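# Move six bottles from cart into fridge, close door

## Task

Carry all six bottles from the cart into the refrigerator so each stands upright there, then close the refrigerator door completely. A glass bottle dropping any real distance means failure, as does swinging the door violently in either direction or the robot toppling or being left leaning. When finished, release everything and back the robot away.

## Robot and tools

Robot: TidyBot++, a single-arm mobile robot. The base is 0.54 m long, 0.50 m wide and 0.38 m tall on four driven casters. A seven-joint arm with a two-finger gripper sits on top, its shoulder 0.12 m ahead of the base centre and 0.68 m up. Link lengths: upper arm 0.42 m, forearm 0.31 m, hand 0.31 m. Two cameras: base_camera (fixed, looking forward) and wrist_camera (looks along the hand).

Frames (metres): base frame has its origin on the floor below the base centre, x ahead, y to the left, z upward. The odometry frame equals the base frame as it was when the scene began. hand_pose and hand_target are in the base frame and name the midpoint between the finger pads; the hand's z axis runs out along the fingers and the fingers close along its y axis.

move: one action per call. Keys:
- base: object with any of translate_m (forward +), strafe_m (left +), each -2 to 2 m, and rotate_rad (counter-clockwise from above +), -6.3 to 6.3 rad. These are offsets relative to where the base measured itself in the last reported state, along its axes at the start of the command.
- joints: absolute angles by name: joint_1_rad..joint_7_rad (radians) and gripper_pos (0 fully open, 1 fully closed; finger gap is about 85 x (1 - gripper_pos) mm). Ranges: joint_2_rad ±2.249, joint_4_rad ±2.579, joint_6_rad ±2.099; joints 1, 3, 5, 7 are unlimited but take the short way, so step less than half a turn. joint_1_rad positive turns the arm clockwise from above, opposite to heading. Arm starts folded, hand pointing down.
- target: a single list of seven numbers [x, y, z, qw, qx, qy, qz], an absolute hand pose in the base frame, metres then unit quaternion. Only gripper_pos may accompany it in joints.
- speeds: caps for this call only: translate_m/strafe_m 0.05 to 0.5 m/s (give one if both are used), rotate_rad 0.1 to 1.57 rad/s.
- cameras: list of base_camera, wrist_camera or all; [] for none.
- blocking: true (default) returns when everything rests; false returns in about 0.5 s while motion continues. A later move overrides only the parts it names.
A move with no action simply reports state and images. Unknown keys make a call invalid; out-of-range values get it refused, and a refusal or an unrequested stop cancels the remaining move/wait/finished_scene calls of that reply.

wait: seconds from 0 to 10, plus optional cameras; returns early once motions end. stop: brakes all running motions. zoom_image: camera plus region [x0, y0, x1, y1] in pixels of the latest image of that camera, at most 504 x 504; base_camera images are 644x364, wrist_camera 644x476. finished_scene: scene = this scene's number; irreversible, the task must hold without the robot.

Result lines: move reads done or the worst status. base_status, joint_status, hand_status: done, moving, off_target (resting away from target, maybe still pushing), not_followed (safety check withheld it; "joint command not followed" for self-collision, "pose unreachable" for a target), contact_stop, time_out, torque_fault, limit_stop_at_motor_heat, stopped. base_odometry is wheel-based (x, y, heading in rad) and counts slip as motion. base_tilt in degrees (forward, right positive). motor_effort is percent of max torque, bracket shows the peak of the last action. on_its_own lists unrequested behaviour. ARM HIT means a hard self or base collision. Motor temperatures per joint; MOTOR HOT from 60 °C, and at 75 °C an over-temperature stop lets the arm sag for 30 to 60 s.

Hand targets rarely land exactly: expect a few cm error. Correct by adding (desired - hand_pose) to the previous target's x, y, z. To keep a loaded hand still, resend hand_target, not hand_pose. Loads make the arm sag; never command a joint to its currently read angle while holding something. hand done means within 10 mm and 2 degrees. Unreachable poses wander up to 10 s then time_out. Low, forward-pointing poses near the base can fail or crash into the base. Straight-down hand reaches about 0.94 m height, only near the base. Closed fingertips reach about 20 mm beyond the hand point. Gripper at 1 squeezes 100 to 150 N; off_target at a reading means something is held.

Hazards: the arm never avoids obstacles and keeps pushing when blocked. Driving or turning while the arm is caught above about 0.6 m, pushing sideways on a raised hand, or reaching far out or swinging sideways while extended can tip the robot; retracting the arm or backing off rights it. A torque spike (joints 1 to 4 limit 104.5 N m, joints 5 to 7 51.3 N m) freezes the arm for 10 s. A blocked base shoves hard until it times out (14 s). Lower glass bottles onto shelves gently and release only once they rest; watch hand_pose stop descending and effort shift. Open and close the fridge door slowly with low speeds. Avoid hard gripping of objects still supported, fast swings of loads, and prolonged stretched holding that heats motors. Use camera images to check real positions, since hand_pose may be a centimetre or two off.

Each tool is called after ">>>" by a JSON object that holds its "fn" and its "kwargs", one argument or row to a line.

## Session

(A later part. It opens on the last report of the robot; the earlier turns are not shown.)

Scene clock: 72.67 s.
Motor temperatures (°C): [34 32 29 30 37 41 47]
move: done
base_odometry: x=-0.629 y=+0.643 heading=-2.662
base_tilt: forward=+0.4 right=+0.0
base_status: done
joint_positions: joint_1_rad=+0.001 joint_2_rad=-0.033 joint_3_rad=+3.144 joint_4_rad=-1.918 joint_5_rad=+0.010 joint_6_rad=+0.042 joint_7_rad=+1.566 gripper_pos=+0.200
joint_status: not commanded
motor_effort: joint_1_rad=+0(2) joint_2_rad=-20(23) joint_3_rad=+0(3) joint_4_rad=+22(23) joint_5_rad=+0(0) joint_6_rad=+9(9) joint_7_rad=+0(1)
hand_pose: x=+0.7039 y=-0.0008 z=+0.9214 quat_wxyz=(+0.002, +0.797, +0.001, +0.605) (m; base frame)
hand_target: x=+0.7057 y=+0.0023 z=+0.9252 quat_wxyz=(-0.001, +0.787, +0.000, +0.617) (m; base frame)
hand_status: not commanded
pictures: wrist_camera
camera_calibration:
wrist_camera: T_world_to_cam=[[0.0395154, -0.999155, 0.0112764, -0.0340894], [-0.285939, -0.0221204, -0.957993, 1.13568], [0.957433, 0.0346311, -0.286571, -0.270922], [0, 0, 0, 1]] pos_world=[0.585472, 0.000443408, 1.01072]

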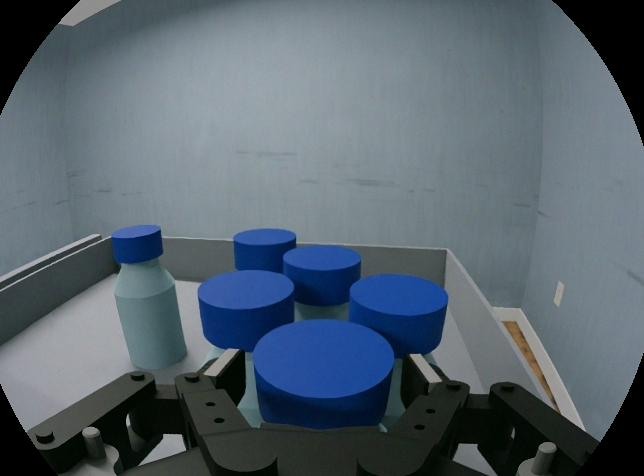

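>>> {"fn": "move", "kwargs": {
  "joints": {"gripper_pos": 0.5},
  "cameras": ["wrist_camera"]
}}

>>> {"fn": "move", "kwargs": {
  "joints": {"joint_2_rad": -0.057, "joint_4_rad": -1.79, "joint_6_rad": -0.06, "gripper_pos": 0.6},
  "cameras": ["wrist_camera"]
}}

Scene clock: 73.63 s.
Motor temperatures (°C): [34 32 29 30 37 41 47]
move: off_target
base_odometry: x=-0.629 y=+0.643 heading=-2.662
base_tilt: forward=+0.4 right=+0.0
base_status: not commanded
joint_positions: joint_1_rad=+0.001 joint_2_rad=-0.033 joint_3_rad=+3.144 joint_4_rad=-1.919 joint_5_rad=+0.010 joint_6_rad=+0.043 joint_7_rad=+1.566 gripper_pos=+0.427
joint_status: gripper_pos off_target (ended at +0.427, target +0.500)
motor_effort: joint_1_rad=+0(1) joint_2_rad=-19(21) joint_3_rad=-1(2) joint_4_rad=+22(24) joint_5_rad=+0(0) joint_6_rad=+9(10) joint_7_rad=-1(1)
hand_pose: x=+0.7038 y=-0.0008 z=+0.9216 quat_wxyz=(+0.002, +0.796, +0.001, +0.605) (m; base frame)
hand_target: x=+0.7057 y=+0.0023 z=+0.9252 quat_wxyz=(-0.001, +0.787, +0.000, +0.617) (m; base frame)
hand_status: not commanded
pictures: wrist_camera
camera_calibration:
wrist_camera: T_world_to_cam=[[0.0394544, -0.999158, 0.0112931, -0.034093], [-0.285508, -0.0221034, -0.958122, 1.13563], [0.957564, 0.0345779, -0.286139, -0.271258], [0, 0, 0, 1]] pos_world=[0.585323, 0.000416453, 1.01084]

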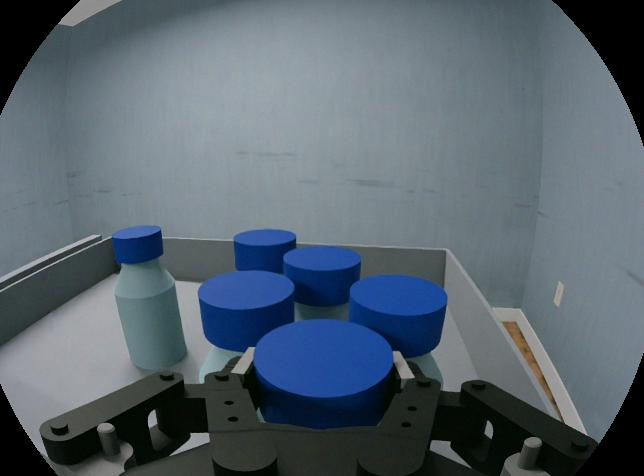

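Scene clock: 74.67 s.
Motor temperatures (°C): [34 32 29 30 37 41 47]
move: off_target
base_odometry: x=-0.629 y=+0.643 heading=-2.662
base_tilt: forward=+0.4 right=-0.1
base_status: not commanded
joint_positions: joint_1_rad=+0.001 joint_2_rad=-0.034 joint_3_rad=+3.144 joint_4_rad=-1.856 joint_5_rad=+0.010 joint_6_rad=-0.050 joint_7_rad=+1.566 gripper_pos=+0.427
joint_status: joint_4_rad off_target (ended at -1.856, target -1.790); gripper_pos off_target (ended at +0.427, target +0.600); the others done
motor_effort: joint_1_rad=+1(1) joint_2_rad=-26(27) joint_3_rad=+1(1) joint_4_rad=+28(29) joint_5_rad=+0(1) joint_6_rad=+14(14) joint_7_rad=+0(1)
hand_pose: x=+0.7066 y=-0.0010 z=+0.9316 quat_wxyz=(+0.003, +0.805, +0.000, +0.593) (m; base frame)
hand_target: x=+0.7089 y=+0.0023 z=+0.9825 quat_wxyz=(-0.001, +0.781, +0.000, +0.624) (m; base frame)
hand_status: not commanded
pictures: wrist_camera
camera_calibration:
wrist_camera: T_world_to_cam=[[0.0391531, -0.99918, 0.0102652, -0.0332955], [-0.313994, -0.0220553, -0.949169, 1.15779], [0.948617, 0.0339396, -0.3146, -0.238211], [0, 0, 0, 1]] pos_world=[0.590813, 0.000351972, 1.02434]

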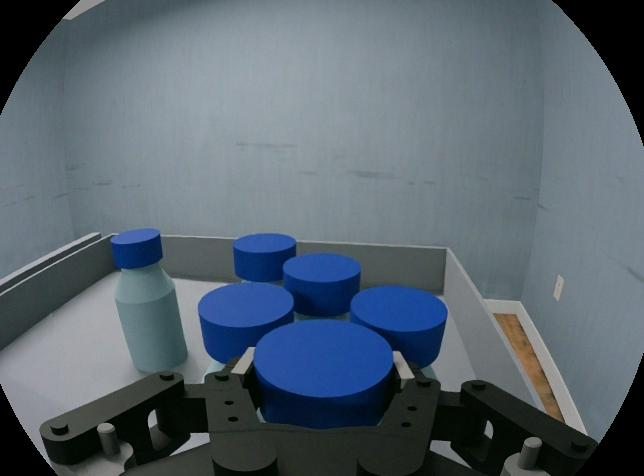

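>>> {"fn": "move", "kwargs": {
  "joints": {"joint_2_rad": -0.12, "joint_4_rad": -1.44, "joint_6_rad": -0.42},
  "cameras": ["wrist_camera"]
}}

Scene clock: 76.70 s.
Motor temperatures (°C): [34 32 29 30 37 41 47]
move: off_target
base_odometry: x=-0.629 y=+0.643 heading=-2.662
base_tilt: forward=+0.4 right=+0.0
base_status: not commanded
joint_positions: joint_1_rad=+0.001 joint_2_rad=-0.101 joint_3_rad=+3.144 joint_4_rad=-1.495 joint_5_rad=+0.010 joint_6_rad=-0.397 joint_7_rad=+1.566 gripper_pos=+0.427
joint_status: joint_4_rad off_target (ended at -1.496, target -1.440); the others done
motor_effort: joint_1_rad=+0(2) joint_2_rad=-24(28) joint_3_rad=+0(1) joint_4_rad=+29(31) joint_5_rad=+0(1) joint_6_rad=+13(16) joint_7_rad=+0(1)
hand_pose: x=+0.6898 y=-0.0020 z=+1.0877 quat_wxyz=(+0.004, +0.780, -0.001, +0.625) (m; base frame)
hand_target: x=+0.6800 y=+0.0023 z=+1.1252 quat_wxyz=(-0.001, +0.764, +0.000, +0.645) (m; base frame)
hand_status: not commanded
pictures: wrist_camera
camera_calibration:
wrist_camera: T_world_to_cam=[[0.0348383, -0.999301, 0.0135541, -0.0358618], [-0.235725, -0.0213962, -0.971584, 1.27104], [0.971195, 0.0306533, -0.236306, -0.273883], [0, 0, 0, 1]] pos_world=[0.566858, -0.000245896, 1.17069]

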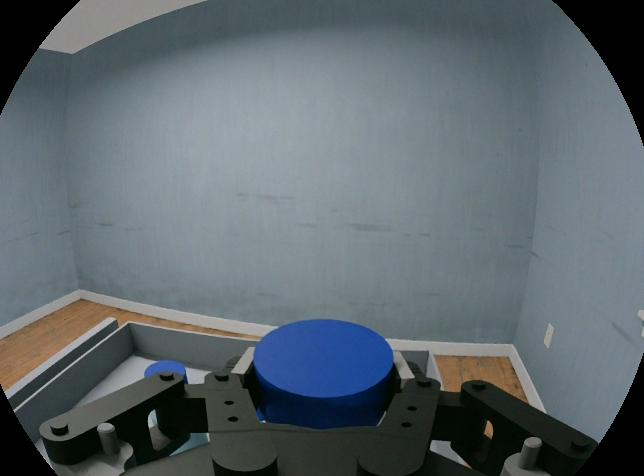

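>>> {"fn": "move", "kwargs": {
  "base": {"translate_m": 0.1935, "strafe_m": 1.3, "rotate_rad": 1.353},
  "speeds": {"rotate_rad": 0.7},
  "joints": {"joint_1_rad": 0.26, "joint_2_rad": -0.51, "joint_4_rad": -1.57, "joint_6_rad": -0.73}
}}

Scene clock: 82.07 s.
Motor temperatures (°C): [34 32 29 30 37 41 47]
move: done
base_odometry: x=-0.200 y=-0.600 heading=-1.308
base_tilt: forward=+0.4 right=+0.0
base_status: done
joint_positions: joint_1_rad=+0.247 joint_2_rad=-0.488 joint_3_rad=+3.140 joint_4_rad=-1.582 joint_5_rad=+0.010 joint_6_rad=-0.709 joint_7_rad=+1.566 gripper_pos=+0.427
joint_status: all done
motor_effort: joint_1_rad=+0(3) joint_2_rad=-6(27) joint_3_rad=+0(4) joint_4_rad=+26(30) joint_5_rad=+0(1) joint_6_rad=+13(14) joint_7_rad=+0(1)
hand_pose: x=+0.4921 y=-0.0939 z=+1.1262 quat_wxyz=(+0.079, +0.778, -0.097, +0.615) (m; base frame)
hand_target: x=+0.4797 y=-0.0937 z=+1.1350 quat_wxyz=(+0.081, +0.774, -0.101, +0.620) (m; base frame)
hand_status: not commanded
pictures: base_camera, wrist_camera
camera_calibration:
wrist_camera: T_world_to_cam=[[-0.208255, -0.977989, 0.0129141, 0.000996235], [-0.245168, 0.0394155, -0.968679, 1.26696], [0.946849, -0.204898, -0.247981, -0.0669795], [0, 0, 0, 1]] pos_world=[0.374246, -0.0626876, 1.21066]

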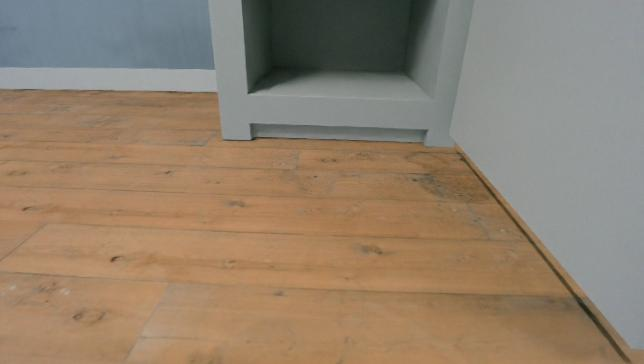

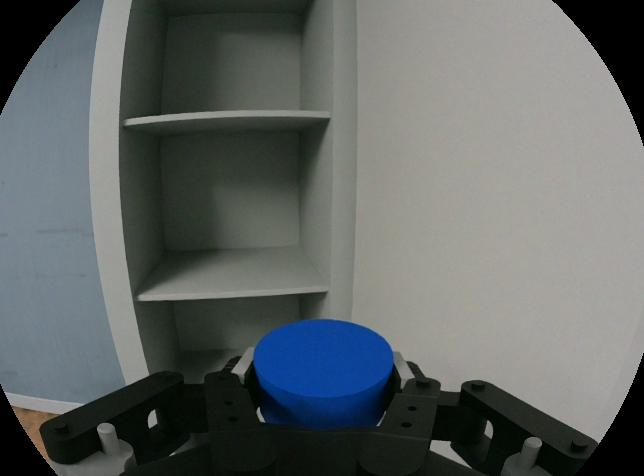

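>>> {"fn": "move", "kwargs": {
  "base": {"translate_m": 0.677, "strafe_m": 0.008},
  "speeds": {"translate_m": 0.3},
  "joints": {"joint_1_rad": 0.26, "joint_2_rad": 0.05, "joint_4_rad": -1.15, "joint_6_rad": -0.475}
}}

Scene clock: 88.07 s.
Motor temperatures (°C): [34 32 29 30 37 41 47]
move: off_target
base_odometry: x=-0.016 y=-1.252 heading=-1.308
base_tilt: forward=+0.4 right=-0.1
base_status: done
joint_positions: joint_1_rad=+0.247 joint_2_rad=+0.074 joint_3_rad=+3.140 joint_4_rad=-1.213 joint_5_rad=+0.010 joint_6_rad=-0.556 joint_7_rad=+1.566 gripper_pos=+0.427
joint_status: joint_4_rad off_target (ended at -1.213, target -1.150); the others done
motor_effort: joint_1_rad=+0(1) joint_2_rad=-30(34) joint_3_rad=+0(1) joint_4_rad=+28(29) joint_5_rad=+0(1) joint_6_rad=+13(15) joint_7_rad=+0(1)
hand_pose: x=+0.7328 y=-0.1541 z=+1.1058 quat_wxyz=(+0.077, +0.790, -0.098, +0.600) (m; base frame)
hand_target: x=+0.7222 y=-0.1581 z=+1.1836 quat_wxyz=(+0.086, +0.737, -0.096, +0.664) (m; base frame)
hand_status: not commanded
pictures: base_camera, wrist_camera
camera_calibration:
wrist_camera: T_world_to_cam=[[-0.206485, -0.978384, 0.011373, -0.0072018], [-0.282315, 0.0484445, -0.958098, 1.32556], [0.936836, -0.201043, -0.286216, -0.262034], [0, 0, 0, 1]] pos_world=[0.618223, -0.123943, 1.1951]

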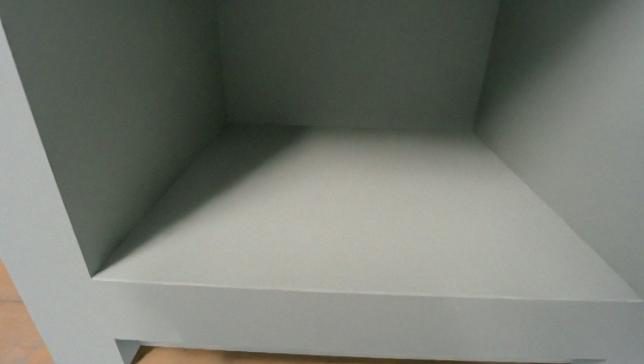

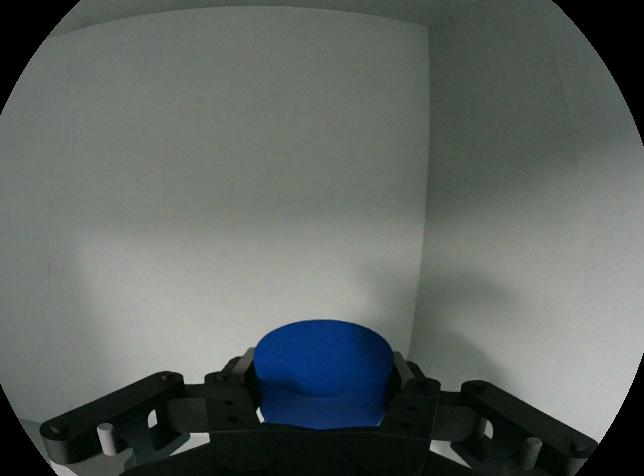

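>>> {"fn": "move", "kwargs": {
  "joints": {"joint_2_rad": 0.033, "joint_4_rad": -1.29, "joint_6_rad": -0.38},
  "cameras": []
}}

>>> {"fn": "move", "kwargs": {
  "joints": {"joint_2_rad": 0.026, "joint_4_rad": -1.34, "joint_6_rad": -0.34},
  "cameras": []
}}

>>> {"fn": "move", "kwargs": {
  "joints": {"joint_2_rad": 0.026, "joint_4_rad": -1.36, "joint_6_rad": -0.328},
  "cameras": ["wrist_camera"]
}}

Scene clock: 90.00 s.
Motor temperatures (°C): [34 32 29 30 37 41 47]
move: done
base_odometry: x=-0.016 y=-1.252 heading=-1.308
base_tilt: forward=+0.4 right=+0.0
base_status: not commanded
joint_positions: joint_1_rad=+0.247 joint_2_rad=+0.062 joint_3_rad=+3.140 joint_4_rad=-1.307 joint_5_rad=+0.010 joint_6_rad=-0.464 joint_7_rad=+1.566 gripper_pos=+0.427
joint_status: all done
motor_effort: joint_1_rad=+0(1) joint_2_rad=-30(32) joint_3_rad=-1(1) joint_4_rad=+28(29) joint_5_rad=+0(0) joint_6_rad=+13(14) joint_7_rad=+0(1)
hand_pose: x=+0.7345 y=-0.1543 z=+1.0844 quat_wxyz=(+0.077, +0.787, -0.097, +0.604) (m; base frame)
hand_target: x=+0.7257 y=-0.1590 z=+1.1384 quat_wxyz=(+0.085, +0.746, -0.097, +0.653) (m; base frame)
hand_status: not commanded
pictures: none
No camera images: "cameras" was empty.

Scene clock: 91.00 s.
Motor temperatures (°C): [34 33 29 30 37 41 47]
move: done
base_odometry: x=-0.016 y=-1.252 heading=-1.308
base_tilt: forward=+0.4 right=+0.0
base_status: not commanded
joint_positions: joint_1_rad=+0.247 joint_2_rad=+0.055 joint_3_rad=+3.140 joint_4_rad=-1.354 joint_5_rad=+0.010 joint_6_rad=-0.421 joint_7_rad=+1.566 gripper_pos=+0.427
joint_status: all done
motor_effort: joint_1_rad=+0(1) joint_2_rad=-30(32) joint_3_rad=+0(1) joint_4_rad=+28(30) joint_5_rad=+1(1) joint_6_rad=+13(14) joint_7_rad=+0(1)
hand_pose: x=+0.7342 y=-0.1541 z=+1.0728 quat_wxyz=(+0.077, +0.787, -0.097, +0.605) (m; base frame)
hand_target: x=+0.7257 y=-0.1590 z=+1.1244 quat_wxyz=(+0.084, +0.747, -0.097, +0.652) (m; base frame)
hand_status: not commanded
pictures: none
No camera images: "cameras" was empty.

Scene clock: 91.60 s.
Motor temperatures (°C): [34 33 29 30 37 41 47]
move: done
base_odometry: x=-0.016 y=-1.252 heading=-1.308
base_tilt: forward=+0.4 right=+0.0
base_status: not commanded
joint_positions: joint_1_rad=+0.247 joint_2_rad=+0.054 joint_3_rad=+3.140 joint_4_rad=-1.373 joint_5_rad=+0.010 joint_6_rad=-0.408 joint_7_rad=+1.566 gripper_pos=+0.427
joint_status: all done
motor_effort: joint_1_rad=+0(1) joint_2_rad=-30(32) joint_3_rad=+0(1) joint_4_rad=+29(30) joint_5_rad=+0(1) joint_6_rad=+13(14) joint_7_rad=+0(1)
hand_pose: x=+0.7342 y=-0.1541 z=+1.0659 quat_wxyz=(+0.077, +0.788, -0.097, +0.603) (m; base frame)
hand_target: x=+0.7265 y=-0.1592 z=+1.1158 quat_wxyz=(+0.084, +0.750, -0.098, +0.649) (m; base frame)
hand_status: not commanded
pictures: wrist_camera
camera_calibration:
wrist_camera: T_world_to_cam=[[-0.205204, -0.978646, 0.0120091, -0.00804886], [-0.274963, 0.04587, -0.96036, 1.28427], [0.939301, -0.200371, -0.278504, -0.284736], [0, 0, 0, 1]] pos_world=[0.618929, -0.12384, 1.15416]

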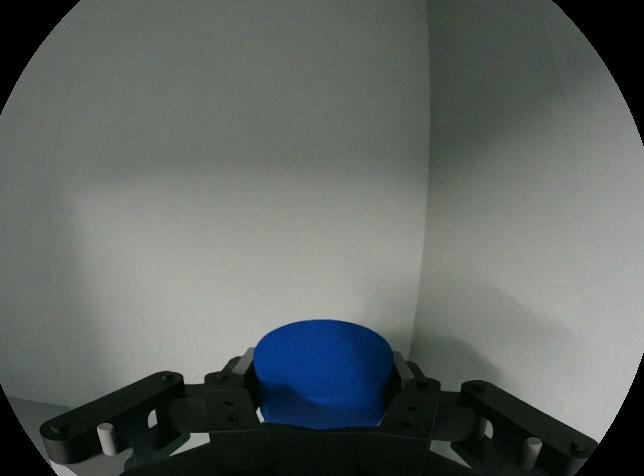

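>>> {"fn": "move", "kwargs": {
  "joints": {"joint_2_rad": 0.03, "joint_4_rad": -1.374, "joint_6_rad": -0.328},
  "cameras": []
}}

Scene clock: 92.53 s.
Motor temperatures (°C): [34 33 29 30 37 41 47]
move: done
base_odometry: x=-0.016 y=-1.252 heading=-1.308
base_tilt: forward=+0.4 right=+0.0
base_status: not commanded
joint_positions: joint_1_rad=+0.247 joint_2_rad=+0.054 joint_3_rad=+3.140 joint_4_rad=-1.387 joint_5_rad=+0.010 joint_6_rad=-0.407 joint_7_rad=+1.566 gripper_pos=+0.427
joint_status: all done
motor_effort: joint_1_rad=+1(1) joint_2_rad=-30(32) joint_3_rad=+0(1) joint_4_rad=+29(30) joint_5_rad=+0(1) joint_6_rad=+13(13) joint_7_rad=+0(1)
hand_pose: x=+0.7337 y=-0.1540 z=+1.0580 quat_wxyz=(+0.077, +0.792, -0.097, +0.598) (m; base frame)
hand_target: x=+0.7283 y=-0.1597 z=+1.1046 quat_wxyz=(+0.083, +0.755, -0.098, +0.643) (m; base frame)
hand_status: not commanded
pictures: none
No camera images: "cameras" was empty.

>>> {"fn": "move", "kwargs": {
  "joints": {"joint_2_rad": 0.03, "joint_4_rad": -1.386, "joint_6_rad": -0.32},
  "cameras": []
}}

>>> {"fn": "move", "kwargs": {
  "joints": {"joint_2_rad": 0.032, "joint_4_rad": -1.396, "joint_6_rad": -0.315},
  "cameras": ["wrist_camera"]
}}

Scene clock: 93.60 s.
Motor temperatures (°C): [34 33 29 30 37 41 47]
move: done
base_odometry: x=-0.016 y=-1.252 heading=-1.308
base_tilt: forward=+0.4 right=+0.0
base_status: not commanded
joint_positions: joint_1_rad=+0.247 joint_2_rad=+0.054 joint_3_rad=+3.140 joint_4_rad=-1.398 joint_5_rad=+0.010 joint_6_rad=-0.399 joint_7_rad=+1.566 gripper_pos=+0.427
joint_status: all done
motor_effort: joint_1_rad=+0(1) joint_2_rad=-30(31) joint_3_rad=+0(1) joint_4_rad=+29(29) joint_5_rad=+0(1) joint_6_rad=+13(13) joint_7_rad=+0(0)
hand_pose: x=+0.7339 y=-0.1540 z=+1.0533 quat_wxyz=(+0.076, +0.793, -0.097, +0.597) (m; base frame)
hand_target: x=+0.7287 y=-0.1598 z=+1.0997 quat_wxyz=(+0.083, +0.757, -0.099, +0.641) (m; base frame)
hand_status: not commanded
pictures: none
No camera images: "cameras" was empty.

Scene clock: 94.13 s.
Motor temperatures (°C): [34 33 29 30 37 41 47]
move: done
base_odometry: x=-0.016 y=-1.252 heading=-1.308
base_tilt: forward=+0.4 right=+0.0
base_status: not commanded
joint_positions: joint_1_rad=+0.247 joint_2_rad=+0.054 joint_3_rad=+3.140 joint_4_rad=-1.408 joint_5_rad=+0.010 joint_6_rad=-0.395 joint_7_rad=+1.566 gripper_pos=+0.427
joint_status: all done
motor_effort: joint_1_rad=+0(1) joint_2_rad=-30(31) joint_3_rad=-1(1) joint_4_rad=+29(29) joint_5_rad=+0(0) joint_6_rad=+13(13) joint_7_rad=+0(1)
hand_pose: x=+0.7338 y=-0.1539 z=+1.0487 quat_wxyz=(+0.076, +0.794, -0.098, +0.595) (m; base frame)
hand_target: x=+0.7297 y=-0.1600 z=+1.0938 quat_wxyz=(+0.083, +0.759, -0.099, +0.638) (m; base frame)
hand_status: not commanded
pictures: wrist_camera
camera_calibration:
wrist_camera: T_world_to_cam=[[-0.20484, -0.978732, 0.0111885, -0.00720791], [-0.294833, 0.0507977, -0.954198, 1.27658], [0.933335, -0.198756, -0.298968, -0.262972], [0, 0, 0, 1]] pos_world=[0.620342, -0.124169, 1.13957]

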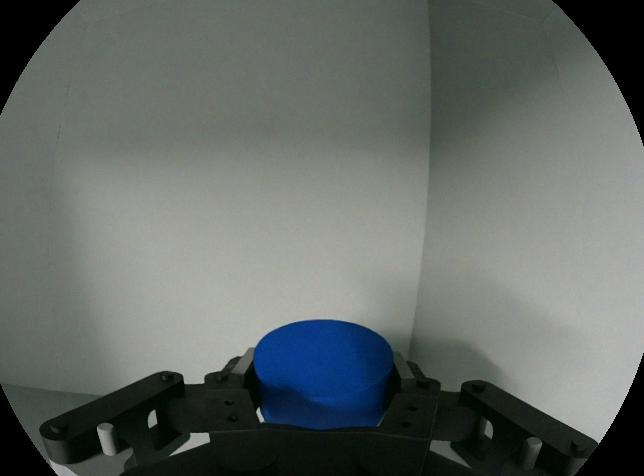

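>>> {"fn": "move", "kwargs": {
  "joints": {"joint_2_rad": 0.034, "joint_4_rad": -1.406, "joint_6_rad": -0.31},
  "cameras": []
}}

>>> {"fn": "move", "kwargs": {
  "joints": {"joint_2_rad": 0.036, "joint_4_rad": -1.416, "joint_6_rad": -0.305},
  "cameras": []
}}

>>> {"fn": "move", "kwargs": {
  "joints": {"joint_2_rad": 0.038, "joint_4_rad": -1.426, "joint_6_rad": -0.30},
  "cameras": ["wrist_camera"]
}}

Scene clock: 95.23 s.
Motor temperatures (°C): [34 33 29 30 37 41 47]
move: done
base_odometry: x=-0.016 y=-1.252 heading=-1.308
base_tilt: forward=+0.4 right=+0.0
base_status: not commanded
joint_positions: joint_1_rad=+0.247 joint_2_rad=+0.054 joint_3_rad=+3.140 joint_4_rad=-1.418 joint_5_rad=+0.010 joint_6_rad=-0.390 joint_7_rad=+1.566 gripper_pos=+0.427
joint_status: all done
motor_effort: joint_1_rad=+0(1) joint_2_rad=-31(31) joint_3_rad=+0(1) joint_4_rad=+28(30) joint_5_rad=+0(0) joint_6_rad=+13(13) joint_7_rad=+0(1)
hand_pose: x=+0.7337 y=-0.1539 z=+1.0442 quat_wxyz=(+0.076, +0.796, -0.098, +0.593) (m; base frame)
hand_target: x=+0.7306 y=-0.1603 z=+1.0878 quat_wxyz=(+0.082, +0.761, -0.099, +0.636) (m; base frame)
hand_status: not commanded
pictures: none
No camera images: "cameras" was empty.

Scene clock: 95.73 s.
Motor temperatures (°C): [34 33 29 30 37 41 47]
move: done
base_odometry: x=-0.016 y=-1.252 heading=-1.308
base_tilt: forward=+0.4 right=+0.0
base_status: not commanded
joint_positions: joint_1_rad=+0.247 joint_2_rad=+0.054 joint_3_rad=+3.140 joint_4_rad=-1.425 joint_5_rad=+0.010 joint_6_rad=-0.383 joint_7_rad=+1.566 gripper_pos=+0.427
joint_status: all done
motor_effort: joint_1_rad=+0(1) joint_2_rad=-29(31) joint_3_rad=+0(1) joint_4_rad=+28(29) joint_5_rad=+0(0) joint_6_rad=+13(14) joint_7_rad=-1(1)
hand_pose: x=+0.7339 y=-0.1539 z=+1.0418 quat_wxyz=(+0.076, +0.796, -0.098, +0.593) (m; base frame)
hand_target: x=+0.7315 y=-0.1605 z=+1.0819 quat_wxyz=(+0.082, +0.763, -0.099, +0.633) (m; base frame)
hand_status: not commanded
pictures: none
No camera images: "cameras" was empty.

Scene clock: 96.23 s.
Motor temperatures (°C): [34 33 29 30 37 41 47]
move: done
base_odometry: x=-0.016 y=-1.252 heading=-1.308
base_tilt: forward=+0.4 right=+0.0
base_status: not commanded
joint_positions: joint_1_rad=+0.247 joint_2_rad=+0.053 joint_3_rad=+3.140 joint_4_rad=-1.430 joint_5_rad=+0.010 joint_6_rad=-0.374 joint_7_rad=+1.566 gripper_pos=+0.427
joint_status: all done
motor_effort: joint_1_rad=+0(1) joint_2_rad=-30(30) joint_3_rad=+0(1) joint_4_rad=+27(28) joint_5_rad=+0(0) joint_6_rad=+12(14) joint_7_rad=+0(0)
hand_pose: x=+0.7343 y=-0.1540 z=+1.0416 quat_wxyz=(+0.076, +0.795, -0.097, +0.594) (m; base frame)
hand_target: x=+0.7323 y=-0.1607 z=+1.0760 quat_wxyz=(+0.082, +0.766, -0.100, +0.630) (m; base frame)
hand_status: not commanded
pictures: wrist_camera
camera_calibration:
wrist_camera: T_world_to_cam=[[-0.204631, -0.978775, 0.0111737, -0.00723375], [-0.295672, 0.0509257, -0.953931, 1.27031], [0.933115, -0.198508, -0.299817, -0.264516], [0, 0, 0, 1]] pos_world=[0.620938, -0.12428, 1.13256]

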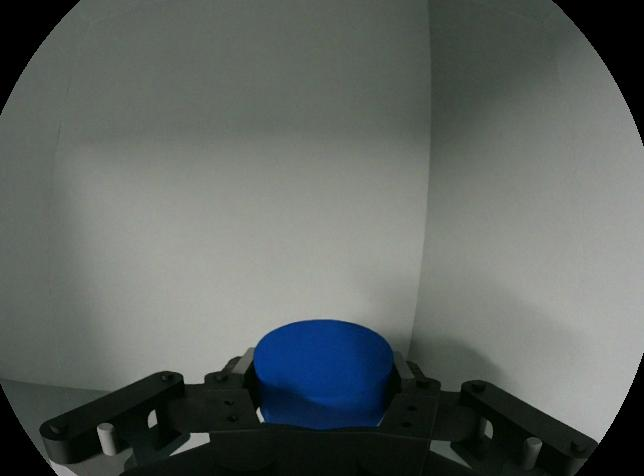

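>>> {"fn": "move", "kwargs": {
  "joints": {"joint_2_rad": 0.055, "joint_4_rad": -1.432, "joint_6_rad": -0.376},
  "cameras": []
}}

>>> {"fn": "move", "kwargs": {
  "joints": {"gripper_pos": 0.3},
  "cameras": ["wrist_camera"]
}}

Scene clock: 97.53 s.
Motor temperatures (°C): [34 33 29 30 37 41 47]
move: done
base_odometry: x=-0.016 y=-1.252 heading=-1.308
base_tilt: forward=+0.4 right=+0.0
base_status: not commanded
joint_positions: joint_1_rad=+0.247 joint_2_rad=+0.051 joint_3_rad=+3.140 joint_4_rad=-1.430 joint_5_rad=+0.010 joint_6_rad=-0.379 joint_7_rad=+1.566 gripper_pos=+0.427
joint_status: all done
motor_effort: joint_1_rad=+0(1) joint_2_rad=-25(29) joint_3_rad=+0(1) joint_4_rad=+24(28) joint_5_rad=+0(0) joint_6_rad=+9(12) joint_7_rad=+0(0)
hand_pose: x=+0.7330 y=-0.1537 z=+1.0411 quat_wxyz=(+0.076, +0.796, -0.098, +0.593) (m; base frame)
hand_target: x=+0.7327 y=-0.1609 z=+1.0386 quat_wxyz=(+0.077, +0.796, -0.104, +0.592) (m; base frame)
hand_status: not commanded
pictures: none
No camera images: "cameras" was empty.

Scene clock: 98.23 s.
Motor temperatures (°C): [34 33 29 30 37 41 47]
move: done
base_odometry: x=-0.016 y=-1.252 heading=-1.308
base_tilt: forward=+0.4 right=+0.0
base_status: not commanded
joint_positions: joint_1_rad=+0.247 joint_2_rad=+0.051 joint_3_rad=+3.140 joint_4_rad=-1.430 joint_5_rad=+0.010 joint_6_rad=-0.379 joint_7_rad=+1.566 gripper_pos=+0.300
joint_status: all done
motor_effort: joint_1_rad=+0(1) joint_2_rad=-24(27) joint_3_rad=+0(1) joint_4_rad=+23(25) joint_5_rad=+0(1) joint_6_rad=+9(10) joint_7_rad=+0(1)
hand_pose: x=+0.7328 y=-0.1537 z=+1.0415 quat_wxyz=(+0.076, +0.796, -0.098, +0.593) (m; base frame)
hand_target: x=+0.7327 y=-0.1609 z=+1.0386 quat_wxyz=(+0.077, +0.796, -0.104, +0.592) (m; base frame)
hand_status: not commanded
pictures: wrist_camera
camera_calibration:
wrist_camera: T_world_to_cam=[[-0.204737, -0.978755, 0.0110447, -0.00702789], [-0.298646, 0.0517175, -0.952961, 1.27103], [0.932144, -0.198405, -0.30289, -0.259165], [0, 0, 0, 1]] pos_world=[0.619728, -0.124033, 1.13282]

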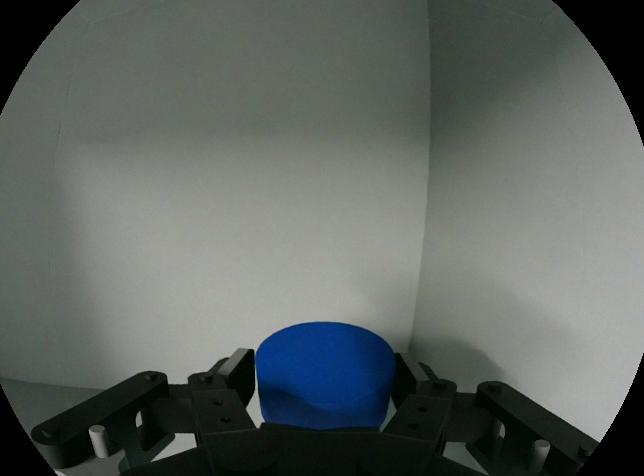

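>>> {"fn": "move", "kwargs": {
  "joints": {"gripper_pos": 0.13},
  "cameras": []
}}

>>> {"fn": "move", "kwargs": {
  "base": {"translate_m": -0.22, "strafe_m": 0.047},
  "speeds": {"translate_m": 0.25},
  "cameras": ["wrist_camera"]
}}

Scene clock: 99.53 s.
Motor temperatures (°C): [34 33 29 30 37 41 47]
move: done
base_odometry: x=-0.016 y=-1.252 heading=-1.308
base_tilt: forward=+0.4 right=+0.0
base_status: not commanded
joint_positions: joint_1_rad=+0.247 joint_2_rad=+0.051 joint_3_rad=+3.140 joint_4_rad=-1.430 joint_5_rad=+0.010 joint_6_rad=-0.379 joint_7_rad=+1.566 gripper_pos=+0.130
joint_status: all done
motor_effort: joint_1_rad=+0(1) joint_2_rad=-24(25) joint_3_rad=-1(1) joint_4_rad=+23(23) joint_5_rad=+0(0) joint_6_rad=+9(9) joint_7_rad=+0(1)
hand_pose: x=+0.7328 y=-0.1537 z=+1.0415 quat_wxyz=(+0.076, +0.796, -0.098, +0.593) (m; base frame)
hand_target: x=+0.7327 y=-0.1609 z=+1.0386 quat_wxyz=(+0.077, +0.796, -0.104, +0.592) (m; base frame)
hand_status: not commanded
pictures: none
No camera images: "cameras" was empty.

Scene clock: 101.30 s.
Motor temperatures (°C): [34 33 29 30 37 41 47]
move: done
base_odometry: x=-0.028 y=-1.027 heading=-1.308
base_tilt: forward=+0.4 right=+0.0
base_status: done
joint_positions: joint_1_rad=+0.249 joint_2_rad=+0.045 joint_3_rad=+3.140 joint_4_rad=-1.430 joint_5_rad=+0.010 joint_6_rad=-0.379 joint_7_rad=+1.566 gripper_pos=+0.130
joint_status: not commanded
motor_effort: joint_1_rad=+0(2) joint_2_rad=-24(28) joint_3_rad=+0(2) joint_4_rad=+23(24) joint_5_rad=+0(1) joint_6_rad=+8(9) joint_7_rad=+0(1)
hand_pose: x=+0.7305 y=-0.1546 z=+1.0450 quat_wxyz=(+0.077, +0.794, -0.098, +0.595) (m; base frame)
hand_target: x=+0.7327 y=-0.1609 z=+1.0386 quat_wxyz=(+0.077, +0.796, -0.104, +0.592) (m; base frame)
hand_status: not commanded
pictures: wrist_camera
camera_calibration:
wrist_camera: T_world_to_cam=[[-0.207098, -0.978255, 0.0112687, -0.00689963], [-0.293335, 0.0511026, -0.954643, 1.27154], [0.933309, -0.20101, -0.297539, -0.262951], [0, 0, 0, 1]] pos_world=[0.616973, -0.124585, 1.13571]

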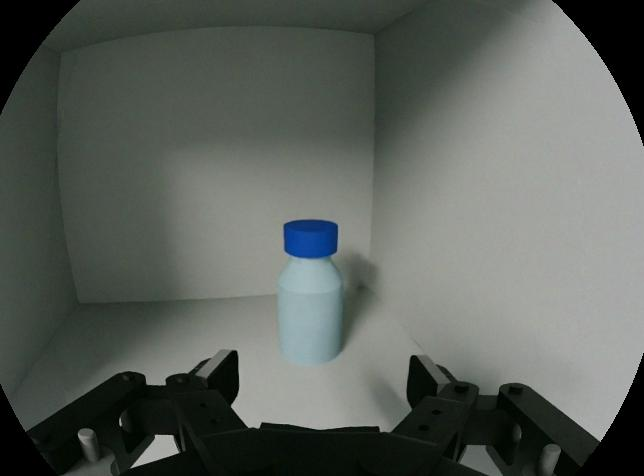

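>>> {"fn": "move", "kwargs": {
  "base": {"translate_m": -0.45},
  "joints": {"joint_1_rad": 0.0, "joint_2_rad": -0.51, "joint_4_rad": -1.57, "joint_6_rad": -0.6, "gripper_pos": 0.2},
  "cameras": []
}}

>>> {"fn": "move", "kwargs": {
  "base": {"translate_m": -1.29, "strafe_m": -0.069, "rotate_rad": -1.353},
  "speeds": {"rotate_rad": 0.6},
  "blocking": false,
  "cameras": []
}}

>>> {"fn": "wait", "kwargs": {
  "seconds": 1.5,
  "cameras": []
}}

>>> {"fn": "move", "kwargs": {
  "joints": {"joint_1_rad": 0.0, "joint_2_rad": -0.03, "joint_3_rad": 3.14, "joint_4_rad": -1.934, "joint_5_rad": 0.0, "joint_6_rad": 0.092, "joint_7_rad": 1.57, "gripper_pos": 0.2},
  "cameras": ["wrist_camera"]
}}

Scene clock: 108.40 s.
Motor temperatures (°C): [34 33 29 30 37 41 47]
move: done
base_odometry: x=-0.145 y=-0.592 heading=-1.308
base_tilt: forward=+0.4 right=+0.0
base_status: done
joint_positions: joint_1_rad=+0.016 joint_2_rad=-0.519 joint_3_rad=+3.140 joint_4_rad=-1.548 joint_5_rad=+0.010 joint_6_rad=-0.548 joint_7_rad=+1.566 gripper_pos=+0.200
joint_status: all done
motor_effort: joint_1_rad=+1(2) joint_2_rad=-1(30) joint_3_rad=+0(1) joint_4_rad=+21(25) joint_5_rad=+0(1) joint_6_rad=+9(10) joint_7_rad=+0(1)
hand_pose: x=+0.4911 y=-0.0053 z=+1.2074 quat_wxyz=(+0.008, +0.709, -0.005, +0.705) (m; base frame)
hand_target: x=+0.4979 y=+0.0023 z=+1.1750 quat_wxyz=(+0.000, +0.738, +0.000, +0.675) (m; base frame)
hand_status: not commanded
pictures: none
No camera images: "cameras" was empty.

Scene clock: 108.90 s.
Motor temperatures (°C): [34 33 29 30 37 41 47]
move: moving
base_odometry: x=-0.166 y=-0.527 heading=-1.496
base_tilt: forward=+0.4 right=+0.0
base_status: translate_m moving; strafe_m moving; rotate_rad moving
joint_positions: joint_1_rad=+0.012 joint_2_rad=-0.506 joint_3_rad=+3.140 joint_4_rad=-1.552 joint_5_rad=+0.010 joint_6_rad=-0.549 joint_7_rad=+1.566 gripper_pos=+0.200
joint_status: not commanded
motor_effort: joint_1_rad=+0(1) joint_2_rad=-4(5) joint_3_rad=+1(3) joint_4_rad=+22(22) joint_5_rad=+0(1) joint_6_rad=+10(10) joint_7_rad=+0(1)
hand_pose: x=+0.4981 y=-0.0037 z=+1.2002 quat_wxyz=(+0.007, +0.715, -0.004, +0.699) (m; base frame)
hand_target: x=+0.4979 y=+0.0023 z=+1.1750 quat_wxyz=(+0.000, +0.738, +0.000, +0.675) (m; base frame)
hand_status: not commanded
pictures: none
No camera images: "cameras" was empty.

Scene clock: 110.40 s.
Motor temperatures (°C): [34 33 29 30 37 41 47]
earlier move: moving
base_odometry: x=-0.386 y=+0.146 heading=-2.366
base_tilt: forward=+0.4 right=+0.0
base_status: translate_m moving; strafe_m moving; rotate_rad moving
joint_positions: joint_1_rad=+0.012 joint_2_rad=-0.507 joint_3_rad=+3.140 joint_4_rad=-1.552 joint_5_rad=+0.010 joint_6_rad=-0.549 joint_7_rad=+1.566 gripper_pos=+0.200
joint_status: not commanded
motor_effort: joint_1_rad=+1(1) joint_2_rad=-2(5) joint_3_rad=+0(3) joint_4_rad=+21(22) joint_5_rad=+0(1) joint_6_rad=+9(10) joint_7_rad=+0(1)
hand_pose: x=+0.4975 y=-0.0037 z=+1.2006 quat_wxyz=(+0.007, +0.715, -0.004, +0.699) (m; base frame)
hand_target: x=+0.4979 y=+0.0023 z=+1.1750 quat_wxyz=(+0.000, +0.738, +0.000, +0.675) (m; base frame)
hand_status: not commanded
wait: 1.50 s; no rest
pictures: none
No camera images: "cameras" was empty.

Scene clock: 112.40 s.
Motor temperatures (°C): [34 33 29 30 37 41 47]
move: done
base_odometry: x=-0.546 y=+0.636 heading=-2.662
base_tilt: forward=+0.4 right=+0.0
base_status: done
joint_positions: joint_1_rad=+0.011 joint_2_rad=-0.039 joint_3_rad=+3.143 joint_4_rad=-1.918 joint_5_rad=+0.010 joint_6_rad=+0.036 joint_7_rad=+1.566 gripper_pos=+0.200
joint_status: all done
motor_effort: joint_1_rad=+0(2) joint_2_rad=-20(23) joint_3_rad=+0(3) joint_4_rad=+23(25) joint_5_rad=+0(1) joint_6_rad=+9(10) joint_7_rad=-1(1)
hand_pose: x=+0.7020 y=-0.0059 z=+0.9229 quat_wxyz=(+0.005, +0.797, -0.003, +0.604) (m; base frame)
hand_target: x=+0.7057 y=+0.0023 z=+0.9252 quat_wxyz=(-0.001, +0.787, +0.000, +0.617) (m; base frame)
hand_status: not commanded
pictures: wrist_camera
camera_calibration:
wrist_camera: T_world_to_cam=[[0.0307122, -0.999465, 0.0112876, -0.0329739], [-0.28661, -0.0196247, -0.957846, 1.13679], [0.957555, 0.0261825, -0.287059, -0.26821], [0, 0, 0, 1]] pos_world=[0.583654, -0.00362466, 1.01225]

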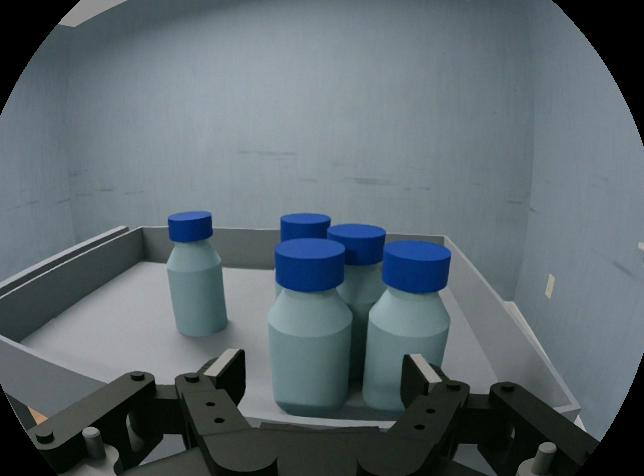

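>>> {"fn": "move", "kwargs": {
  "base": {"translate_m": 0.1, "strafe_m": 0.015},
  "speeds": {"translate_m": 0.2},
  "cameras": ["wrist_camera"]
}}

Scene clock: 114.37 s.
Motor temperatures (°C): [34 33 29 30 37 41 47]
move: done
base_odometry: x=-0.628 y=+0.577 heading=-2.662
base_tilt: forward=+0.4 right=+0.0
base_status: done
joint_positions: joint_1_rad=+0.011 joint_2_rad=-0.035 joint_3_rad=+3.143 joint_4_rad=-1.919 joint_5_rad=+0.010 joint_6_rad=+0.040 joint_7_rad=+1.566 gripper_pos=+0.200
joint_status: not commanded
motor_effort: joint_1_rad=+0(1) joint_2_rad=-21(23) joint_3_rad=+0(1) joint_4_rad=+22(23) joint_5_rad=+0(1) joint_6_rad=+9(9) joint_7_rad=+0(1)
hand_pose: x=+0.7031 y=-0.0058 z=+0.9219 quat_wxyz=(+0.005, +0.797, -0.003, +0.605) (m; base frame)
hand_target: x=+0.7057 y=+0.0023 z=+0.9252 quat_wxyz=(-0.001, +0.787, +0.000, +0.617) (m; base frame)
hand_status: not commanded
pictures: wrist_camera
camera_calibration:
wrist_camera: T_world_to_cam=[[0.0308646, -0.99946, 0.011296, -0.033042], [-0.286299, -0.019668, -0.957938, 1.136], [0.957643, 0.0263323, -0.286751, -0.269901], [0, 0, 0, 1]] pos_world=[0.584725, -0.00357418, 1.0112]

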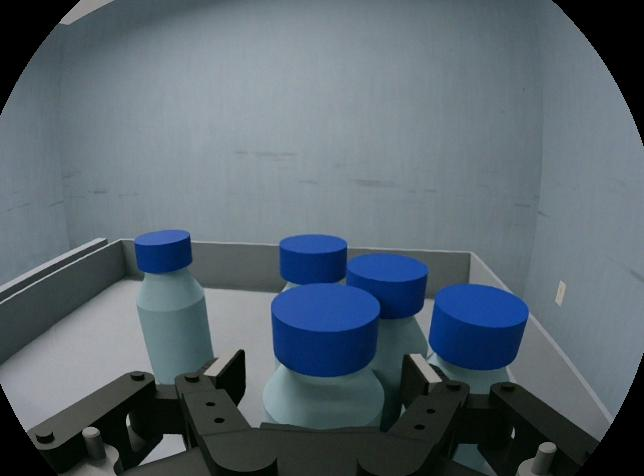

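>>> {"fn": "move", "kwargs": {
  "base": {"translate_m": 0.036, "strafe_m": 0.002},
  "speeds": {"translate_m": 0.1},
  "joints": {"gripper_pos": 0.26},
  "cameras": ["wrist_camera"]
}}

Scene clock: 116.10 s.
Motor temperatures (°C): [34 33 29 30 37 41 47]
move: done
base_odometry: x=-0.659 y=+0.558 heading=-2.662
base_tilt: forward=+0.4 right=+0.0
base_status: done
joint_positions: joint_1_rad=+0.011 joint_2_rad=-0.036 joint_3_rad=+3.143 joint_4_rad=-1.919 joint_5_rad=+0.010 joint_6_rad=+0.041 joint_7_rad=+1.566 gripper_pos=+0.260
joint_status: all done
motor_effort: joint_1_rad=+0(2) joint_2_rad=-21(23) joint_3_rad=+0(1) joint_4_rad=+22(23) joint_5_rad=+0(0) joint_6_rad=+9(9) joint_7_rad=+0(0)
hand_pose: x=+0.7030 y=-0.0058 z=+0.9222 quat_wxyz=(+0.005, +0.796, -0.003, +0.605) (m; base frame)
hand_target: x=+0.7057 y=+0.0023 z=+0.9252 quat_wxyz=(-0.001, +0.787, +0.000, +0.617) (m; base frame)
hand_status: not commanded
pictures: wrist_camera
camera_calibration:
wrist_camera: T_world_to_cam=[[0.0309495, -0.999457, 0.0113311, -0.0330803], [-0.285456, -0.0197028, -0.958189, 1.13591], [0.957892, 0.0264209, -0.285911, -0.270684], [0, 0, 0, 1]] pos_world=[0.584562, -0.00353011, 1.0114]

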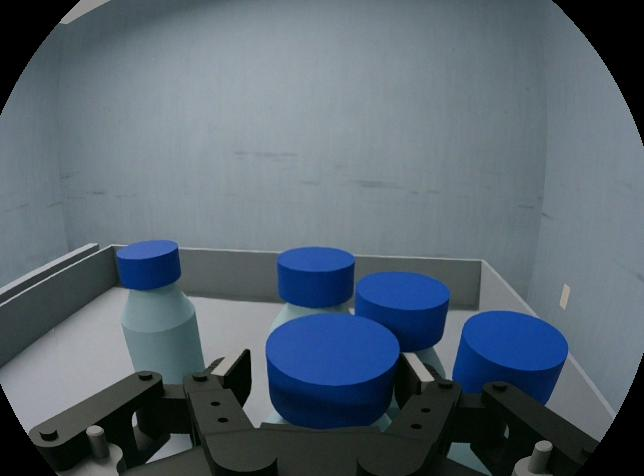

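>>> {"fn": "move", "kwargs": {
  "base": {"translate_m": 0.005, "strafe_m": -0.004},
  "speeds": {"translate_m": 0.1},
  "cameras": ["wrist_camera"]
}}

Scene clock: 117.20 s.
Motor temperatures (°C): [34 33 29 30 37 41 47]
move: done
base_odometry: x=-0.666 y=+0.559 heading=-2.662
base_tilt: forward=+0.4 right=-0.1
base_status: done
joint_positions: joint_1_rad=+0.010 joint_2_rad=-0.036 joint_3_rad=+3.143 joint_4_rad=-1.919 joint_5_rad=+0.010 joint_6_rad=+0.041 joint_7_rad=+1.566 gripper_pos=+0.260
joint_status: not commanded
motor_effort: joint_1_rad=+0(2) joint_2_rad=-19(23) joint_3_rad=+0(2) joint_4_rad=+22(23) joint_5_rad=+0(0) joint_6_rad=+9(9) joint_7_rad=+0(1)
hand_pose: x=+0.7031 y=-0.0052 z=+0.9221 quat_wxyz=(+0.005, +0.796, -0.002, +0.605) (m; base frame)
hand_target: x=+0.7057 y=+0.0023 z=+0.9252 quat_wxyz=(-0.001, +0.787, +0.000, +0.617) (m; base frame)
hand_status: not commanded
pictures: wrist_camera
camera_calibration:
wrist_camera: T_world_to_cam=[[0.0318905, -0.999427, 0.0113406, -0.0332004], [-0.285404, -0.0199797, -0.958199, 1.13587], [0.957877, 0.0273208, -0.285877, -0.270763], [0, 0, 0, 1]] pos_world=[0.584597, -0.00308961, 1.01136]

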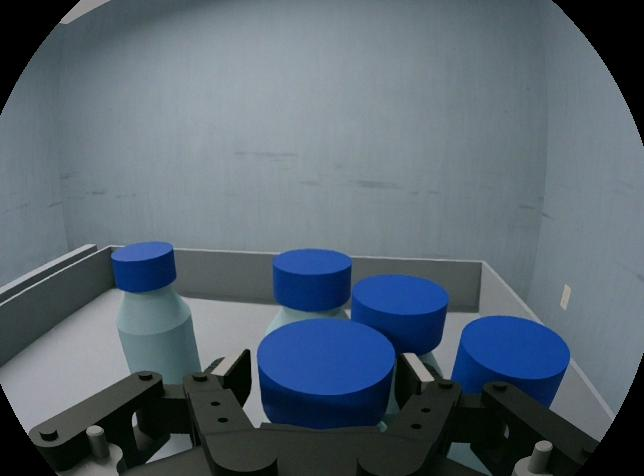

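>>> {"fn": "move", "kwargs": {
  "joints": {"gripper_pos": 0.5},
  "cameras": []
}}

>>> {"fn": "move", "kwargs": {
  "joints": {"joint_2_rad": -0.057, "joint_4_rad": -1.79, "joint_6_rad": -0.06, "gripper_pos": 0.6},
  "cameras": ["wrist_camera"]
}}

>>> {"fn": "move", "kwargs": {
  "joints": {"joint_1_rad": 0.0, "joint_2_rad": -0.12, "joint_4_rad": -1.44, "joint_6_rad": -0.42},
  "cameras": ["wrist_camera"]
}}

Scene clock: 118.53 s.
Motor temperatures (°C): [34 33 29 30 37 41 47]
move: off_target
base_odometry: x=-0.666 y=+0.559 heading=-2.662
base_tilt: forward=+0.4 right=+0.0
base_status: not commanded
joint_positions: joint_1_rad=+0.010 joint_2_rad=-0.036 joint_3_rad=+3.143 joint_4_rad=-1.919 joint_5_rad=+0.010 joint_6_rad=+0.042 joint_7_rad=+1.566 gripper_pos=+0.430
joint_status: gripper_pos off_target (ended at +0.430, target +0.500)
motor_effort: joint_1_rad=-1(1) joint_2_rad=-20(21) joint_3_rad=-1(2) joint_4_rad=+23(23) joint_5_rad=+0(0) joint_6_rad=+9(10) joint_7_rad=+0(1)
hand_pose: x=+0.7030 y=-0.0053 z=+0.9224 quat_wxyz=(+0.005, +0.796, -0.003, +0.605) (m; base frame)
hand_target: x=+0.7057 y=+0.0023 z=+0.9252 quat_wxyz=(-0.001, +0.787, +0.000, +0.617) (m; base frame)
hand_status: not commanded
pictures: none
No camera images: "cameras" was empty.

Scene clock: 119.57 s.
Motor temperatures (°C): [34 33 29 30 37 41 47]
move: off_target
base_odometry: x=-0.666 y=+0.559 heading=-2.662
base_tilt: forward=+0.4 right=+0.0
base_status: not commanded
joint_positions: joint_1_rad=+0.009 joint_2_rad=-0.037 joint_3_rad=+3.143 joint_4_rad=-1.849 joint_5_rad=+0.010 joint_6_rad=-0.044 joint_7_rad=+1.566 gripper_pos=+0.430
joint_status: joint_4_rad off_target (ended at -1.849, target -1.790); gripper_pos off_target (ended at +0.430, target +0.600); the others done
motor_effort: joint_1_rad=+1(2) joint_2_rad=-25(25) joint_3_rad=+0(2) joint_4_rad=+28(29) joint_5_rad=+1(1) joint_6_rad=+13(13) joint_7_rad=+0(1)
hand_pose: x=+0.7074 y=-0.0052 z=+0.9396 quat_wxyz=(+0.005, +0.800, -0.003, +0.599) (m; base frame)
hand_target: x=+0.7089 y=+0.0023 z=+0.9825 quat_wxyz=(-0.001, +0.781, +0.000, +0.624) (m; base frame)
hand_status: not commanded
pictures: wrist_camera
camera_calibration:
wrist_camera: T_world_to_cam=[[0.0318081, -0.999434, 0.010963, -0.033103], [-0.298747, -0.0199739, -0.954123, 1.15942], [0.953802, 0.0270737, -0.299213, -0.254487], [0, 0, 0, 1]] pos_world=[0.590156, -0.00303614, 1.03045]

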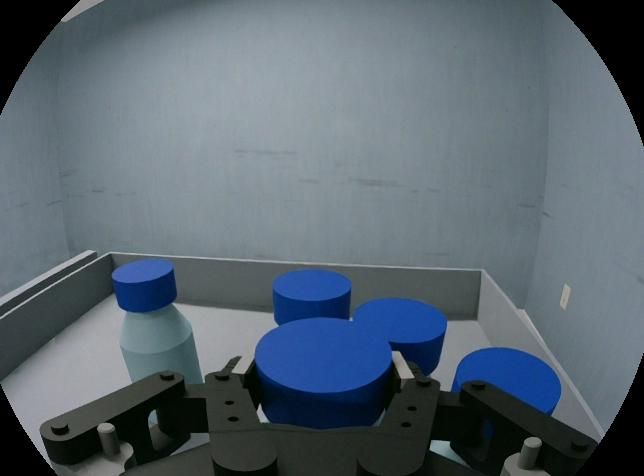

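Scene clock: 121.33 s.
Motor temperatures (°C): [34 33 29 30 37 41 47]
move: off_target
base_odometry: x=-0.666 y=+0.559 heading=-2.662
base_tilt: forward=+0.4 right=+0.0
base_status: not commanded
joint_positions: joint_1_rad=+0.009 joint_2_rad=-0.107 joint_3_rad=+3.143 joint_4_rad=-1.489 joint_5_rad=+0.010 joint_6_rad=-0.390 joint_7_rad=+1.566 gripper_pos=+0.430
joint_status: joint_4_rad off_target (ended at -1.489, target -1.440); the others done
motor_effort: joint_1_rad=+1(2) joint_2_rad=-23(27) joint_3_rad=+0(2) joint_4_rad=+27(30) joint_5_rad=+0(1) joint_6_rad=+12(15) joint_7_rad=+0(1)
hand_pose: x=+0.6878 y=-0.0060 z=+1.0971 quat_wxyz=(+0.006, +0.774, -0.004, +0.633) (m; base frame)
hand_target: x=+0.6800 y=+0.0023 z=+1.1252 quat_wxyz=(-0.001, +0.764, +0.000, +0.645) (m; base frame)
hand_status: not commanded
pictures: wrist_camera
camera_calibration:
wrist_camera: T_world_to_cam=[[0.0274916, -0.999519, 0.0143677, -0.0357719], [-0.217184, -0.0200022, -0.975926, 1.27165], [0.975743, 0.0237094, -0.21763, -0.293296], [0, 0, 0, 1]] pos_world=[0.563349, -0.00336496, 1.17772]

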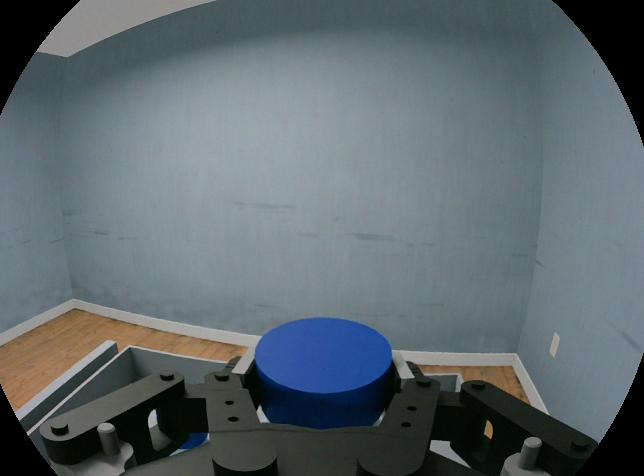

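>>> {"fn": "move", "kwargs": {
  "base": {"translate_m": 0.114, "strafe_m": 1.2446, "rotate_rad": 1.353},
  "speeds": {"rotate_rad": 0.75},
  "joints": {"joint_1_rad": 0.0746, "joint_2_rad": -0.51, "joint_4_rad": -1.57, "joint_6_rad": -0.73},
  "cameras": ["base_camera"]
}}

Scene clock: 126.80 s.
Motor temperatures (°C): [34 33 29 31 36 41 47]
move: done
base_odometry: x=-0.192 y=-0.598 heading=-1.308
base_tilt: forward=+0.4 right=-0.1
base_status: done
joint_positions: joint_1_rad=+0.061 joint_2_rad=-0.493 joint_3_rad=+3.141 joint_4_rad=-1.575 joint_5_rad=+0.010 joint_6_rad=-0.702 joint_7_rad=+1.566 gripper_pos=+0.430
joint_status: all done
motor_effort: joint_1_rad=+1(4) joint_2_rad=-5(25) joint_3_rad=+0(5) joint_4_rad=+25(28) joint_5_rad=+0(1) joint_6_rad=+12(13) joint_7_rad=+0(1)
hand_pose: x=+0.5011 y=-0.0235 z=+1.1339 quat_wxyz=(+0.022, +0.778, -0.024, +0.627) (m; base frame)
hand_target: x=+0.4908 y=-0.0256 z=+1.1350 quat_wxyz=(+0.023, +0.780, -0.029, +0.625) (m; base frame)
hand_status: not commanded
pictures: base_camera

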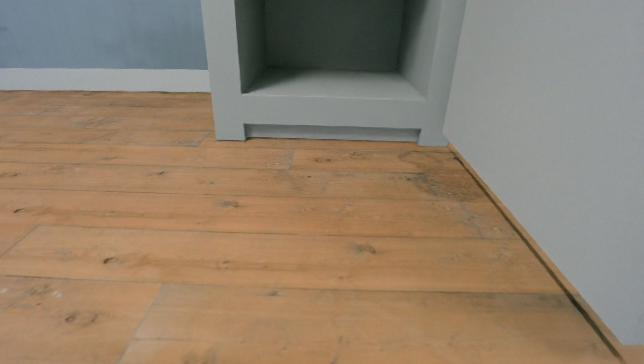

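>>> {"fn": "wait", "kwargs": {
  "seconds": 0,
  "cameras": ["wrist_camera"]
}}

Scene clock: 128.37 s.
Motor temperatures (°C): [34 33 29 31 36 41 47]
base_odometry: x=-0.192 y=-0.598 heading=-1.308
base_tilt: forward=+0.4 right=-0.1
base_status: done
joint_positions: joint_1_rad=+0.061 joint_2_rad=-0.493 joint_3_rad=+3.141 joint_4_rad=-1.575 joint_5_rad=+0.010 joint_6_rad=-0.702 joint_7_rad=+1.566 gripper_pos=+0.430
joint_status: all done
motor_effort: joint_1_rad=+0(4) joint_2_rad=-5(25) joint_3_rad=+0(5) joint_4_rad=+25(28) joint_5_rad=+0(1) joint_6_rad=+12(13) joint_7_rad=+0(1)
hand_pose: x=+0.5011 y=-0.0235 z=+1.1339 quat_wxyz=(+0.022, +0.778, -0.024, +0.627) (m; base frame)
hand_target: x=+0.4908 y=-0.0256 z=+1.1350 quat_wxyz=(+0.023, +0.780, -0.029, +0.625) (m; base frame)
hand_status: not commanded
pictures: wrist_camera
camera_calibration:
wrist_camera: T_world_to_cam=[[-0.0245322, -0.99961, 0.0133436, -0.0214106], [-0.230728, -0.00732583, -0.972991, 1.27045], [0.972709, -0.0269484, -0.230458, -0.0877839], [0, 0, 0, 1]] pos_world=[0.37799, -0.0144608, 1.21619]

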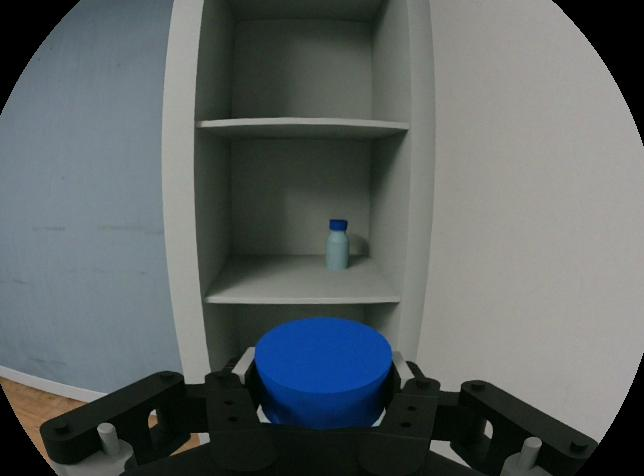

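>>> {"fn": "move", "kwargs": {
  "base": {"translate_m": 0.655, "strafe_m": 0.036},
  "speeds": {"translate_m": 0.35},
  "joints": {"joint_1_rad": 0.0746, "joint_2_rad": 0.05, "joint_4_rad": -1.2, "joint_6_rad": -0.43}
}}

Scene clock: 133.67 s.
Motor temperatures (°C): [34 33 29 31 36 41 47]
move: off_target
base_odometry: x=+0.013 y=-1.221 heading=-1.308
base_tilt: forward=+0.4 right=+0.0
base_status: done
joint_positions: joint_1_rad=+0.061 joint_2_rad=+0.068 joint_3_rad=+3.141 joint_4_rad=-1.256 joint_5_rad=+0.010 joint_6_rad=-0.505 joint_7_rad=+1.566 gripper_pos=+0.430
joint_status: joint_4_rad off_target (ended at -1.256, target -1.200); the others done
motor_effort: joint_1_rad=+0(1) joint_2_rad=-28(33) joint_3_rad=+0(1) joint_4_rad=+27(29) joint_5_rad=+0(1) joint_6_rad=+12(13) joint_7_rad=+0(1)
hand_pose: x=+0.7521 y=-0.0383 z=+1.0993 quat_wxyz=(+0.021, +0.792, -0.024, +0.610) (m; base frame)
hand_target: x=+0.7462 y=-0.0446 z=+1.1673 quat_wxyz=(+0.024, +0.744, -0.027, +0.667) (m; base frame)
hand_status: not commanded
pictures: base_camera, wrist_camera
camera_calibration:
wrist_camera: T_world_to_cam=[[-0.022215, -0.99968, 0.0120954, -0.0299478], [-0.272472, -0.00558642, -0.962147, 1.31418], [0.961907, -0.0246698, -0.272261, -0.286201], [0, 0, 0, 1]] pos_world=[0.63271, -0.0296572, 1.18687]

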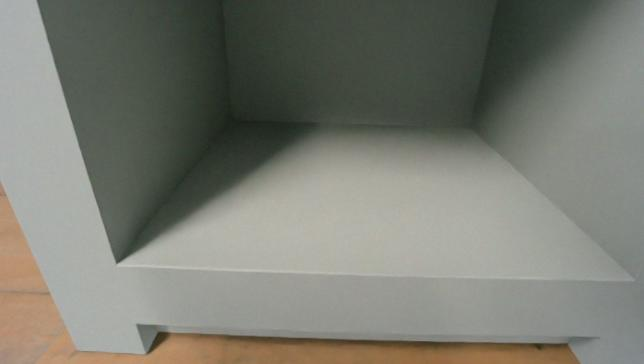

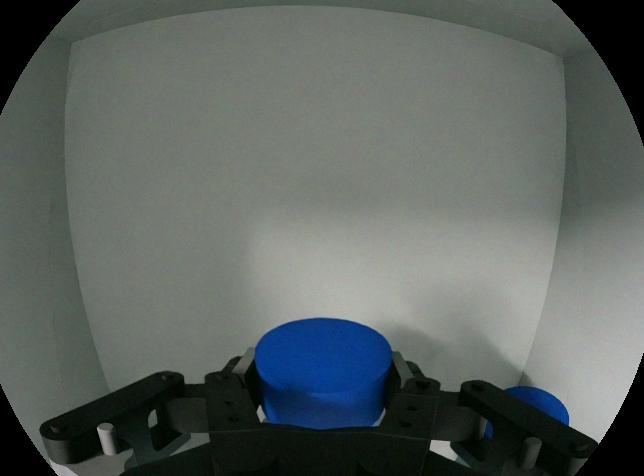

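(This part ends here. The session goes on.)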